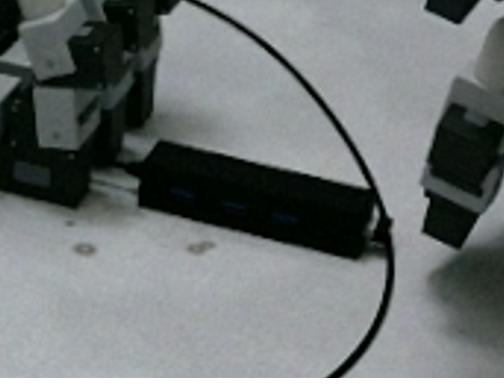

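>>> {"name": "execute_actions", "arguments": {"actions": [[[-0.015,0,-0.018,0,0,0.01,-0.479,0,-0.85,0.45,-0.479,0,-0.85,0.45,-0.205,0,-0.85,0.45,0.714,0.678,0.226,0.168,0.8,-0.4,0.018,0,0,0,0,0,-0.1075,0,-0.85,0.45,-0.1075,0,-0.85,0.45,-0.1075,0,-0.85,0.45,0.714,0.678,0.226,0.168,0.8,-0.4]]], "cameras": []}}

Scene clock: 2640.60 s.
left_arm: end_effector_position=(+0.5329, +0.5629, +0.0406) hand_goal=(-0.478, +0.000, -0.850, +0.450, -0.478, +0.000, -0.850, +0.450, -0.204, +0.000, -0.850, +0.450, +0.714, +0.678, +0.226, +0.168) hand_measured=(-0.472, +0.000, -0.848, +0.452, -0.464, +0.000, -0.848, +0.452, -0.198, +0.000, -0.848, +0.452, +0.714, +0.678, +0.222, +0.168) hand_current_ma=(+34, +0, +8, +11, +72, +0, +9, +12, +29, +0, +15, +12, -3, -4, -31, -2) hand_state=(goal, goal, goal, goal, goal, goal, goal, goal, goal, goal, goal, goal, goal, goal, goal, goal) hand_current_limit=0.80 hand_speed=-0.40 end_effector_quat_wxyz=(+0.054, +0.688, +0.721, -0.063) | right_arm: end_effector_position=(+0.5298, +0.3270, +0.0666) hand_goal=(-0.108, +0.000, -0.850, +0.450, -0.108, +0.000, -0.850, +0.450, -0.108, +0.000, -0.850, +0.450, +0.714, +0.678, +0.226, +0.168) hand_measured=(-0.102, +0.000, -0.848, +0.452, -0.102, +0.000, -0.848, +0.452, -0.104, +0.000, -0.848, +0.452, +0.720, +0.678, +0.222, +0.168) hand_current_ma=(+12, +0, +2, +4, +14, +0, +2, +4, +7, +0, +2, +4, +11, -1, -9, +0) hand_state=(goal, goal, goal, goal, goal, goal, goal, goal, goal, goal, goal, goal, goal, goal, goal, goal) hand_current_limit=0.80 hand_speed=-0.40 end_effector_quat_wxyz=(-0.018, -0.069, +0.962, +0.262)
Joint positions: left_arm=[0.566 1.944 1.49 -1.206 0.14 0.479] | right_arm=[0.737 2.459 2.18 -0.969 -0.431 -0.9]
Joint torques (N m): left_arm=[-0.73 -15.27 8.23 0.98 0.03 0.05] | right_arm=[-0.67 -17.61 13.63 0.53 -0.25 -0.03]
Heat: left arm: hottest elbow 36 °C; right arm: hottest elbow 46 °C.
Hand target: left_arm +0.5381, +0.5641, +0.0419; +0.055, +0.684, +0.725, -0.055 | right_arm +0.5431, +0.3268, +0.0582; -0.013, -0.069, +0.963, +0.260
Off the commanded pose: left_arm 0.005 m, 1 deg | right_arm 0.016 m, 1 deg.
Step readings (end_effector_position of left_arm | right_arm):
0: (+0.5395, +0.5656, +0.0555) | (+0.5228, +0.3221, +0.0664)
1: (+0.5396, +0.5656, +0.0556) | (+0.5229, +0.3221, +0.0667)
2: (+0.5398, +0.5658, +0.0550) | (+0.5232, +0.3224, +0.0665)
4: (+0.5397, +0.5658, +0.0522) | (+0.5253, +0.3240, +0.0665)
8: (+0.5340, +0.5630, +0.0431) | (+0.5285, +0.3260, +0.0667)
15: (+0.5328, +0.5627, +0.0405) | (+0.5298, +0.3268, +0.0668)
No camera images: "cameras" was empty.

>>> {"name": "execute_actions", "arguments": {"actions": [[[0.006,-0.045,0.007,0,0,0,-0.479,0,-0.85,0.45,-0.479,0,-0.85,0.45,-0.205,0,-0.85,0.45,0.714,0.678,0.226,0.168,0.8,-0.4,0,0,0,0,0,0,-0.1075,0,-0.85,0.45,-0.1075,0,-0.85,0.45,-0.1075,0,-0.85,0.45,0.714,0.678,0.226,0.168,0.8,-0.4]]], "cameras": ["cam_low"]}}

>>> {"name": "zoom_image", "arguments": {"camera": "cam_low", "region": [380, 310, 500, 400]}}

Scene clock: 2648.80 s.
left_arm: end_effector_position=(+0.5372, +0.5373, +0.0344) hand_goal=(-0.478, +0.000, -0.850, +0.450, -0.478, +0.000, -0.850, +0.450, -0.204, +0.000, -0.850, +0.450, +0.714, +0.678, +0.226, +0.168) hand_measured=(-0.472, +0.000, -0.848, +0.452, -0.464, +0.000, -0.848, +0.452, -0.208, +0.000, -0.848, +0.452, +0.714, +0.678, +0.222, +0.168) hand_current_ma=(+35, +0, +8, +11, +72, +0, +9, +12, -20, +0, +15, +12, -3, -4, -31, -2) hand_state=(goal, goal, goal, goal, goal, goal, goal, goal, goal, goal, goal, goal, goal, goal, goal, goal) hand_current_limit=0.80 hand_speed=-0.40 end_effector_quat_wxyz=(+0.051, +0.688, +0.721, -0.069) | right_arm: end_effector_position=(+0.5299, +0.3270, +0.0668) hand_goal=(-0.108, +0.000, -0.850, +0.450, -0.108, +0.000, -0.850, +0.450, -0.108, +0.000, -0.850, +0.450, +0.714, +0.678, +0.226, +0.168) hand_measured=(-0.102, +0.000, -0.848, +0.452, -0.102, +0.000, -0.848, +0.452, -0.104, +0.000, -0.848, +0.452, +0.720, +0.678, +0.222, +0.168) hand_current_ma=(+12, +0, +2, +4, +14, +0, +2, +4, +7, +0, +2, +4, +11, -1, -9, +0) hand_state=(goal, goal, goal, goal, goal, goal, goal, goal, goal, goal, goal, goal, goal, goal, goal, goal) hand_current_limit=0.80 hand_speed=-0.40 end_effector_quat_wxyz=(-0.017, -0.070, +0.962, +0.262)
Joint positions: left_arm=[0.521 1.938 1.465 -1.195 0.141 0.436] | right_arm=[0.737 2.459 2.18 -0.969 -0.431 -0.901]
Joint torques (N m): left_arm=[-0.79 -16.97 7.51 0.99 0.13 0.01] | right_arm=[-0.67 -17.44 13.63 0.49 -0.25 -0.04]
Heat: left arm: hottest elbow 36 °C; right arm: hottest elbow 48 °C.
Hand target: left_arm +0.5416, +0.5372, +0.0458; +0.055, +0.684, +0.725, -0.055 | right_arm +0.5431, +0.3269, +0.0583; -0.013, -0.069, +0.963, +0.260
Off the commanded pose: left_arm 0.013 m, 2 deg | right_arm 0.016 m, 1 deg.
Step readings (end_effector_position of left_arm | right_arm):
0: (+0.5329, +0.5630, +0.0406) | (+0.5299, +0.3270, +0.0668)
1: (+0.5327, +0.5629, +0.0404) | (+0.5299, +0.3270, +0.0668)
2: (+0.5332, +0.5616, +0.0399) | (+0.5299, +0.3270, +0.0668)
4: (+0.5326, +0.5589, +0.0372) | (+0.5299, +0.3270, +0.0668)
8: (+0.5335, +0.5468, +0.0344) | (+0.5299, +0.3270, +0.0668)
15: (+0.5372, +0.5371, +0.0344) | (+0.5299, +0.3270, +0.0668)
Images, in order (width x height): cam_low 672x504.

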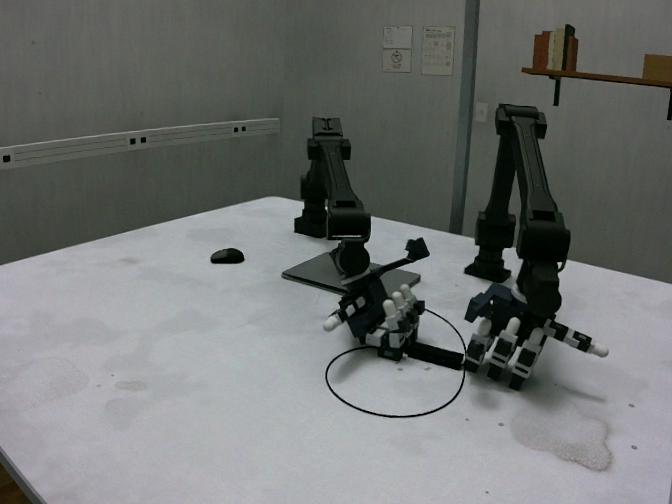

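Scaled by 4.200 from the camera's 672x504 image, which has a finer 960x720 frame.

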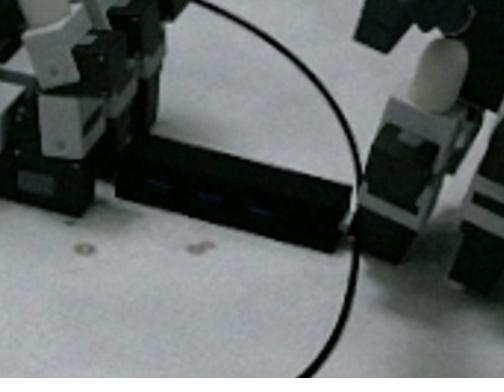

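>>> {"name": "execute_actions", "arguments": {"actions": [[[0,0.01,0.035,0,0,0,-0.479,0,-0.85,0.45,-0.479,0,-0.85,0.45,-0.205,0,-0.85,0.45,0.714,0.678,0.226,0.168,0.8,-0.4,0,0,0,0,0,0,-0.1075,0,-0.85,0.45,-0.1075,0,-0.85,0.45,-0.1075,0,-0.85,0.45,0.714,0.678,0.226,0.168,0.8,-0.4]]], "cameras": []}}

Scene clock: 2655.60 s.
left_arm: end_effector_position=(+0.5323, +0.5348, +0.0383) hand_goal=(-0.478, +0.000, -0.850, +0.450, -0.478, +0.000, -0.850, +0.450, -0.204, +0.000, -0.850, +0.450, +0.714, +0.678, +0.226, +0.168) hand_measured=(-0.472, +0.000, -0.848, +0.452, -0.464, +0.000, -0.848, +0.452, -0.200, +0.000, -0.848, +0.452, +0.714, +0.678, +0.222, +0.168) hand_current_ma=(+35, +0, +8, +11, +72, +0, +9, +12, +24, +0, +15, +12, -3, -4, -31, -2) hand_state=(goal, goal, goal, goal, goal, goal, goal, goal, goal, goal, goal, goal, goal, goal, goal, goal) hand_current_limit=0.80 hand_speed=-0.40 end_effector_quat_wxyz=(+0.048, +0.687, +0.721, -0.077) | right_arm: end_effector_position=(+0.5299, +0.3270, +0.0668) hand_goal=(-0.108, +0.000, -0.850, +0.450, -0.108, +0.000, -0.850, +0.450, -0.108, +0.000, -0.850, +0.450, +0.714, +0.678, +0.226, +0.168) hand_measured=(-0.102, +0.000, -0.848, +0.452, -0.102, +0.000, -0.848, +0.452, -0.104, +0.000, -0.848, +0.452, +0.720, +0.678, +0.222, +0.168) hand_current_ma=(+12, +0, +2, +4, +14, +0, +2, +4, +7, +0, +2, +4, +11, -1, -9, +0) hand_state=(goal, goal, goal, goal, goal, goal, goal, goal, goal, goal, goal, goal, goal, goal, goal, goal) hand_current_limit=0.80 hand_speed=-0.40 end_effector_quat_wxyz=(-0.017, -0.070, +0.962, +0.262)
Joint positions: left_arm=[0.521 1.929 1.465 -1.221 0.141 0.436] | right_arm=[0.737 2.459 2.18 -0.969 -0.431 -0.901]
Joint torques (N m): left_arm=[0.15 -17.2 10.11 -0.14 0.08 0.09] | right_arm=[-0.62 -17.49 13.63 0.51 -0.25 -0.04]
Heat: left arm: hottest elbow 35 °C; right arm: hottest elbow 50 °C.
Hand target: left_arm +0.5415, +0.5432, +0.0668; +0.055, +0.684, +0.725, -0.055 | right_arm +0.5431, +0.3269, +0.0583; -0.013, -0.069, +0.963, +0.260
Off the commanded pose: left_arm 0.031 m, 3 deg | right_arm 0.016 m, 1 deg.
Step readings (end_effector_position of left_arm | right_arm):
0: (+0.5372, +0.5373, +0.0344) | (+0.5299, +0.3270, +0.0668)
1: (+0.5372, +0.5373, +0.0346) | (+0.5299, +0.3270, +0.0668)
2: (+0.5373, +0.5373, +0.0348) | (+0.5299, +0.3270, +0.0668)
4: (+0.5366, +0.5370, +0.0353) | (+0.5299, +0.3270, +0.0668)
8: (+0.5336, +0.5355, +0.0365) | (+0.5299, +0.3270, +0.0668)
15: (+0.5325, +0.5349, +0.0384) | (+0.5299, +0.3270, +0.0668)
No camera images: "cameras" was empty.

>>> {"name": "execute_actions", "arguments": {"actions": [[[0,0,0.02,0,0,0,-0.479,0,-0.85,0.45,-0.479,0,-0.85,0.45,-0.205,0,-0.85,0.45,0.714,0.678,0.226,0.168,0.8,-0.4,0,0,0,0,0,0,-0.1075,0,-0.85,0.45,-0.1075,0,-0.85,0.45,-0.1075,0,-0.85,0.45,0.714,0.678,0.226,0.168,0.8,-0.4]],[[0.004,-0.05,0,0,0,0,-0.479,0,-0.85,0.45,-0.479,0,-0.85,0.45,-0.205,0,-0.85,0.45,0.714,0.678,0.226,0.168,0.8,-0.4,0,0,0,0,0,0,-0.1075,0,-0.85,0.45,-0.1075,0,-0.85,0.45,-0.1075,0,-0.85,0.45,0.714,0.678,0.226,0.168,0.8,-0.4]]], "cameras": ["cam_low"]}}

>>> {"name": "zoom_image", "arguments": {"camera": "cam_low", "region": [380, 310, 500, 400]}}

Scene clock: 2663.20 s.
left_arm: end_effector_position=(+0.5389, +0.5113, +0.0629) hand_goal=(-0.478, +0.000, -0.850, +0.450, -0.478, +0.000, -0.850, +0.450, -0.204, +0.000, -0.850, +0.450, +0.714, +0.678, +0.226, +0.168) hand_measured=(-0.472, +0.000, -0.848, +0.452, -0.464, +0.000, -0.848, +0.452, -0.200, +0.000, -0.848, +0.452, +0.714, +0.678, +0.222, +0.168) hand_current_ma=(+35, +0, +8, +11, +72, +0, +9, +12, +24, +0, +15, +12, -3, -4, -31, -2) hand_state=(goal, goal, goal, goal, goal, goal, goal, goal, goal, goal, goal, goal, goal, goal, goal, goal) hand_current_limit=0.80 hand_speed=-0.40 end_effector_quat_wxyz=(+0.049, +0.688, +0.721, -0.071) | right_arm: end_effector_position=(+0.5299, +0.3270, +0.0668) hand_goal=(-0.108, +0.000, -0.850, +0.450, -0.108, +0.000, -0.850, +0.450, -0.108, +0.000, -0.850, +0.450, +0.714, +0.678, +0.226, +0.168) hand_measured=(-0.102, +0.000, -0.848, +0.452, -0.102, +0.000, -0.848, +0.452, -0.104, +0.000, -0.848, +0.452, +0.720, +0.678, +0.222, +0.168) hand_current_ma=(+12, +0, +2, +4, +14, +0, +2, +4, +7, +0, +2, +4, +11, -1, -9, +0) hand_state=(goal, goal, goal, goal, goal, goal, goal, goal, goal, goal, goal, goal, goal, goal, goal, goal) hand_current_limit=0.80 hand_speed=-0.40 end_effector_quat_wxyz=(-0.017, -0.070, +0.962, +0.262)
Joint positions: left_arm=[0.477 1.884 1.465 -1.248 0.143 0.391] | right_arm=[0.737 2.459 2.18 -0.969 -0.431 -0.901]
Joint torques (N m): left_arm=[-0.38 -16.56 8.42 0.7 0.16 0.05] | right_arm=[-0.67 -17.44 13.63 0.5 -0.25 -0.04]
Heat: left arm: hottest elbow 35 °C; right arm: hottest elbow 51 °C.
Hand target: left_arm +0.5439, +0.5131, +0.0788; +0.055, +0.684, +0.725, -0.055 | right_arm +0.5431, +0.3269, +0.0583; -0.013, -0.069, +0.963, +0.260
Off the commanded pose: left_arm 0.017 m, 2 deg | right_arm 0.016 m, 1 deg.
Step readings (end_effector_position of left_arm | right_arm):
0: (+0.5323, +0.5348, +0.0383) | (+0.5299, +0.3270, +0.0668)
1: (+0.5322, +0.5347, +0.0383) | (+0.5299, +0.3270, +0.0668)
2: (+0.5317, +0.5344, +0.0384) | (+0.5299, +0.3270, +0.0668)
4: (+0.5300, +0.5336, +0.0391) | (+0.5299, +0.3270, +0.0668)
8: (+0.5280, +0.5326, +0.0425) | (+0.5299, +0.3270, +0.0668)
15: (+0.5275, +0.5323, +0.0465) | (+0.5299, +0.3270, +0.0668)
16: (+0.5275, +0.5323, +0.0465) | (+0.5299, +0.3270, +0.0668)
17: (+0.5278, +0.5319, +0.0467) | (+0.5299, +0.3270, +0.0668)
19: (+0.5287, +0.5303, +0.0480) | (+0.5299, +0.3270, +0.0668)
23: (+0.5337, +0.5214, +0.0554) | (+0.5299, +0.3270, +0.0668)
30: (+0.5390, +0.5109, +0.0630) | (+0.5299, +0.3270, +0.0668)
Images, in order (width x height): cam_low 672x504.

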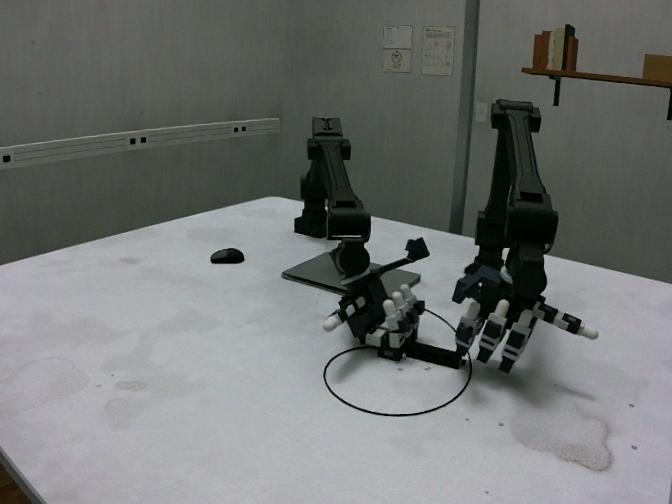

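Scaled by 4.200 from the camera's 672x504 image, which has a finer 960x720 frame.

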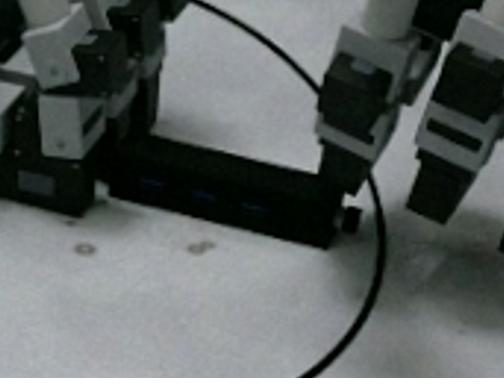

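>>> {"name": "execute_actions", "arguments": {"actions": [[[-0.015,0.065,0,0,0,0.015,-0.479,0,-0.85,0.45,-0.479,0,-0.85,0.45,-0.205,0,-0.85,0.45,0.714,0.678,0.226,0.168,0.8,-0.4,0,0,0,0,0,0,-0.1075,0,-0.85,0.45,-0.1075,0,-0.85,0.45,-0.1075,0,-0.85,0.45,0.714,0.678,0.226,0.168,0.8,-0.4]],[[-0.01,0,-0.035,0,0,0,-0.479,0,-0.85,0.45,-0.479,0,-0.85,0.45,-0.205,0,-0.85,0.45,0.714,0.678,0.226,0.168,0.8,-0.4,0,0,0,0,0,0,-0.1075,0,-0.85,0.45,-0.1075,0,-0.85,0.45,-0.1075,0,-0.85,0.45,0.714,0.678,0.226,0.168,0.8,-0.4]]], "cameras": []}}

Scene clock: 2679.07 s.
left_arm: end_effector_position=(+0.5261, +0.5487, +0.0593) hand_goal=(-0.478, +0.000, -0.850, +0.450, -0.478, +0.000, -0.850, +0.450, -0.204, +0.000, -0.850, +0.450, +0.714, +0.678, +0.226, +0.168) hand_measured=(-0.472, +0.000, -0.848, +0.452, -0.464, +0.000, -0.848, +0.452, -0.200, +0.000, -0.848, +0.452, +0.714, +0.678, +0.222, +0.168) hand_current_ma=(+35, +0, +8, +11, +72, +0, +9, +12, +24, +0, +15, +12, -3, -4, -31, -2) hand_state=(goal, goal, goal, goal, goal, goal, goal, goal, goal, goal, goal, goal, goal, goal, goal, goal) hand_current_limit=0.80 hand_speed=-0.40 end_effector_quat_wxyz=(+0.055, +0.665, +0.742, -0.059) | right_arm: end_effector_position=(+0.5299, +0.3270, +0.0668) hand_goal=(-0.108, +0.000, -0.850, +0.450, -0.108, +0.000, -0.850, +0.450, -0.108, +0.000, -0.850, +0.450, +0.714, +0.678, +0.226, +0.168) hand_measured=(-0.102, +0.000, -0.848, +0.452, -0.102, +0.000, -0.848, +0.452, -0.104, +0.000, -0.848, +0.452, +0.720, +0.678, +0.222, +0.168) hand_current_ma=(+12, +0, +2, +4, +14, +0, +2, +4, +7, +0, +2, +4, +11, -1, -9, +0) hand_state=(goal, goal, goal, goal, goal, goal, goal, goal, goal, goal, goal, goal, goal, goal, goal, goal) hand_current_limit=0.80 hand_speed=-0.40 end_effector_quat_wxyz=(-0.017, -0.070, +0.962, +0.262)
Joint positions: left_arm=[0.54 1.884 1.45 -1.212 0.143 0.391] | right_arm=[0.737 2.459 2.18 -0.969 -0.431 -0.901]
Joint torques (N m): left_arm=[0.15 -14.33 8.16 1.01 0.06 0.26] | right_arm=[-0.67 -17.44 13.61 0.51 -0.25 -0.04]
Motor temperatures (°C): left_arm=[25 33 35 25 24 24] | right_arm=[23 37 53 25 22 24]
Heat: left arm: hottest elbow 35 °C; right arm: hottest elbow 53 °C.
Hand target: left_arm +0.5290, +0.5521, +0.0578; +0.057, +0.667, +0.741, -0.054 | right_arm +0.5431, +0.3269, +0.0583; -0.013, -0.069, +0.963, +0.260
Off the commanded pose: left_arm 0.005 m, 1 deg | right_arm 0.016 m, 1 deg.
Step readings (end_effector_position of left_arm | right_arm):
0: (+0.5389, +0.5114, +0.0629) | (+0.5299, +0.3270, +0.0668)
1: (+0.5389, +0.5114, +0.0629) | (+0.5299, +0.3270, +0.0668)
2: (+0.5385, +0.5122, +0.0629) | (+0.5299, +0.3270, +0.0668)
4: (+0.5371, +0.5157, +0.0629) | (+0.5299, +0.3270, +0.0668)
8: (+0.5302, +0.5325, +0.0629) | (+0.5299, +0.3270, +0.0668)
15: (+0.5235, +0.5473, +0.0629) | (+0.5299, +0.3270, +0.0668)
16: (+0.5235, +0.5473, +0.0629) | (+0.5299, +0.3270, +0.0668)
17: (+0.5236, +0.5473, +0.0629) | (+0.5299, +0.3270, +0.0668)
19: (+0.5254, +0.5483, +0.0633) | (+0.5299, +0.3270, +0.0668)
23: (+0.5274, +0.5494, +0.0621) | (+0.5299, +0.3270, +0.0668)
30: (+0.5258, +0.5485, +0.0592) | (+0.5299, +0.3270, +0.0668)
No camera images: "cameras" was empty.

>>> {"name": "execute_actions", "arguments": {"actions": [[[0,0,-0.026,0,0,0,-0.479,0,-0.85,0.45,-0.479,0,-0.85,0.45,-0.205,0,-0.85,0.45,0.714,0.678,0.226,0.168,0.8,-0.4,0,0,0,0,0,0,-0.1075,0,-0.85,0.45,-0.1075,0,-0.85,0.45,-0.1075,0,-0.85,0.45,0.714,0.678,0.226,0.168,0.8,-0.4]],[[0.003,-0.025,0.01,0,0,0,-0.479,0,-0.85,0.45,-0.479,0,-0.85,0.45,-0.205,0,-0.85,0.45,0.714,0.678,0.226,0.168,0.8,-0.4,0,0,0,0,0,0,-0.1075,0,-0.85,0.45,-0.1075,0,-0.85,0.45,-0.1075,0,-0.85,0.45,0.714,0.678,0.226,0.168,0.8,-0.4]]], "cameras": ["cam_low"]}}

>>> {"name": "zoom_image", "arguments": {"camera": "cam_low", "region": [380, 310, 500, 400]}}

Scene clock: 2689.97 s.
left_arm: end_effector_position=(+0.5256, +0.5389, +0.0475) hand_goal=(-0.478, +0.000, -0.850, +0.450, -0.478, +0.000, -0.850, +0.450, -0.204, +0.000, -0.850, +0.450, +0.714, +0.678, +0.226, +0.168) hand_measured=(-0.472, +0.000, -0.848, +0.452, -0.464, +0.000, -0.848, +0.452, -0.200, +0.000, -0.848, +0.452, +0.714, +0.678, +0.222, +0.168) hand_current_ma=(+35, +0, +8, +11, +72, +0, +9, +12, +24, +0, +15, +12, -3, -4, -31, -2) hand_state=(goal, goal, goal, goal, goal, goal, goal, goal, goal, goal, goal, goal, goal, goal, goal, goal) hand_current_limit=0.80 hand_speed=-0.40 end_effector_quat_wxyz=(+0.054, +0.669, +0.739, -0.059) | right_arm: end_effector_position=(+0.5299, +0.3270, +0.0668) hand_goal=(-0.108, +0.000, -0.850, +0.450, -0.108, +0.000, -0.850, +0.450, -0.108, +0.000, -0.850, +0.450, +0.714, +0.678, +0.226, +0.168) hand_measured=(-0.102, +0.000, -0.848, +0.452, -0.102, +0.000, -0.848, +0.452, -0.104, +0.000, -0.848, +0.452, +0.720, +0.678, +0.222, +0.168) hand_current_ma=(+12, +0, +2, +4, +14, +0, +2, +4, +7, +0, +2, +4, +11, -1, -9, +0) hand_state=(goal, goal, goal, goal, goal, goal, goal, goal, goal, goal, goal, goal, goal, goal, goal, goal) hand_current_limit=0.80 hand_speed=-0.40 end_effector_quat_wxyz=(-0.017, -0.070, +0.962, +0.262)
Joint positions: left_arm=[0.526 1.886 1.418 -1.177 0.143 0.387] | right_arm=[0.737 2.459 2.18 -0.969 -0.431 -0.901]
Joint torques (N m): left_arm=[-0.91 -14.56 8.08 0.99 0.15 0.03] | right_arm=[-0.62 -17.44 13.61 0.51 -0.25 -0.04]
Heat: left arm: hottest elbow 35 °C; right arm: hottest elbow 54 °C.
Hand target: left_arm +0.5307, +0.5372, +0.0482; +0.057, +0.667, +0.741, -0.054 | right_arm +0.5431, +0.3269, +0.0583; -0.013, -0.069, +0.963, +0.260
Off the commanded pose: left_arm 0.006 m, 1 deg | right_arm 0.016 m, 1 deg.
Step readings (end_effector_position of left_arm | right_arm):
0: (+0.5261, +0.5487, +0.0593) | (+0.5299, +0.3270, +0.0668)
1: (+0.5262, +0.5487, +0.0593) | (+0.5299, +0.3270, +0.0668)
2: (+0.5265, +0.5489, +0.0589) | (+0.5299, +0.3270, +0.0668)
4: (+0.5275, +0.5494, +0.0577) | (+0.5299, +0.3270, +0.0668)
8: (+0.5267, +0.5490, +0.0545) | (+0.5299, +0.3270, +0.0668)
15: (+0.5269, +0.5491, +0.0531) | (+0.5299, +0.3270, +0.0668)
16: (+0.5270, +0.5491, +0.0531) | (+0.5299, +0.3270, +0.0668)
17: (+0.5269, +0.5491, +0.0529) | (+0.5299, +0.3270, +0.0668)
19: (+0.5263, +0.5477, +0.0518) | (+0.5299, +0.3270, +0.0668)
23: (+0.5244, +0.5436, +0.0483) | (+0.5299, +0.3270, +0.0668)
30: (+0.5255, +0.5390, +0.0475) | (+0.5299, +0.3270, +0.0668)
Images, in order (width x height): cam_low 672x504.

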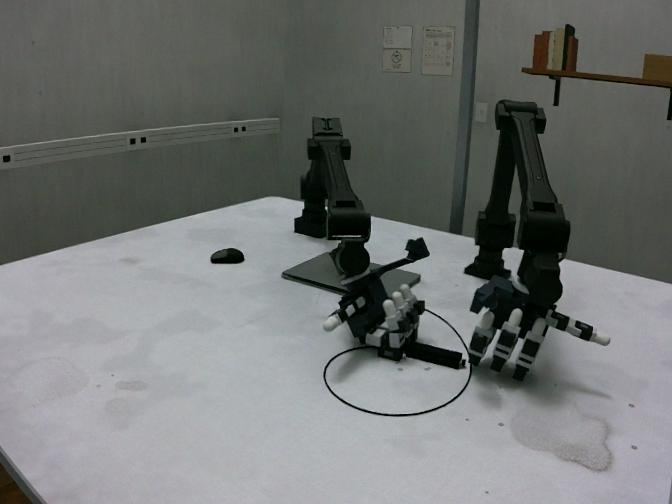

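Scaled by 4.200 from the camera's 672x504 image, which has a finer 960x720 frame.

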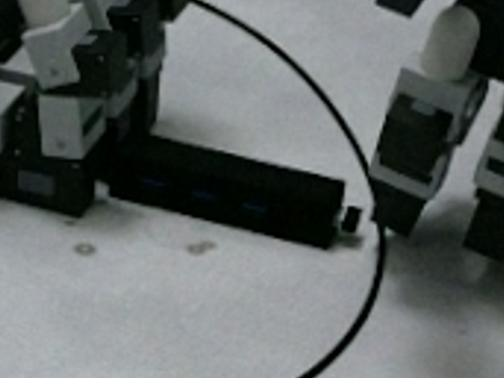

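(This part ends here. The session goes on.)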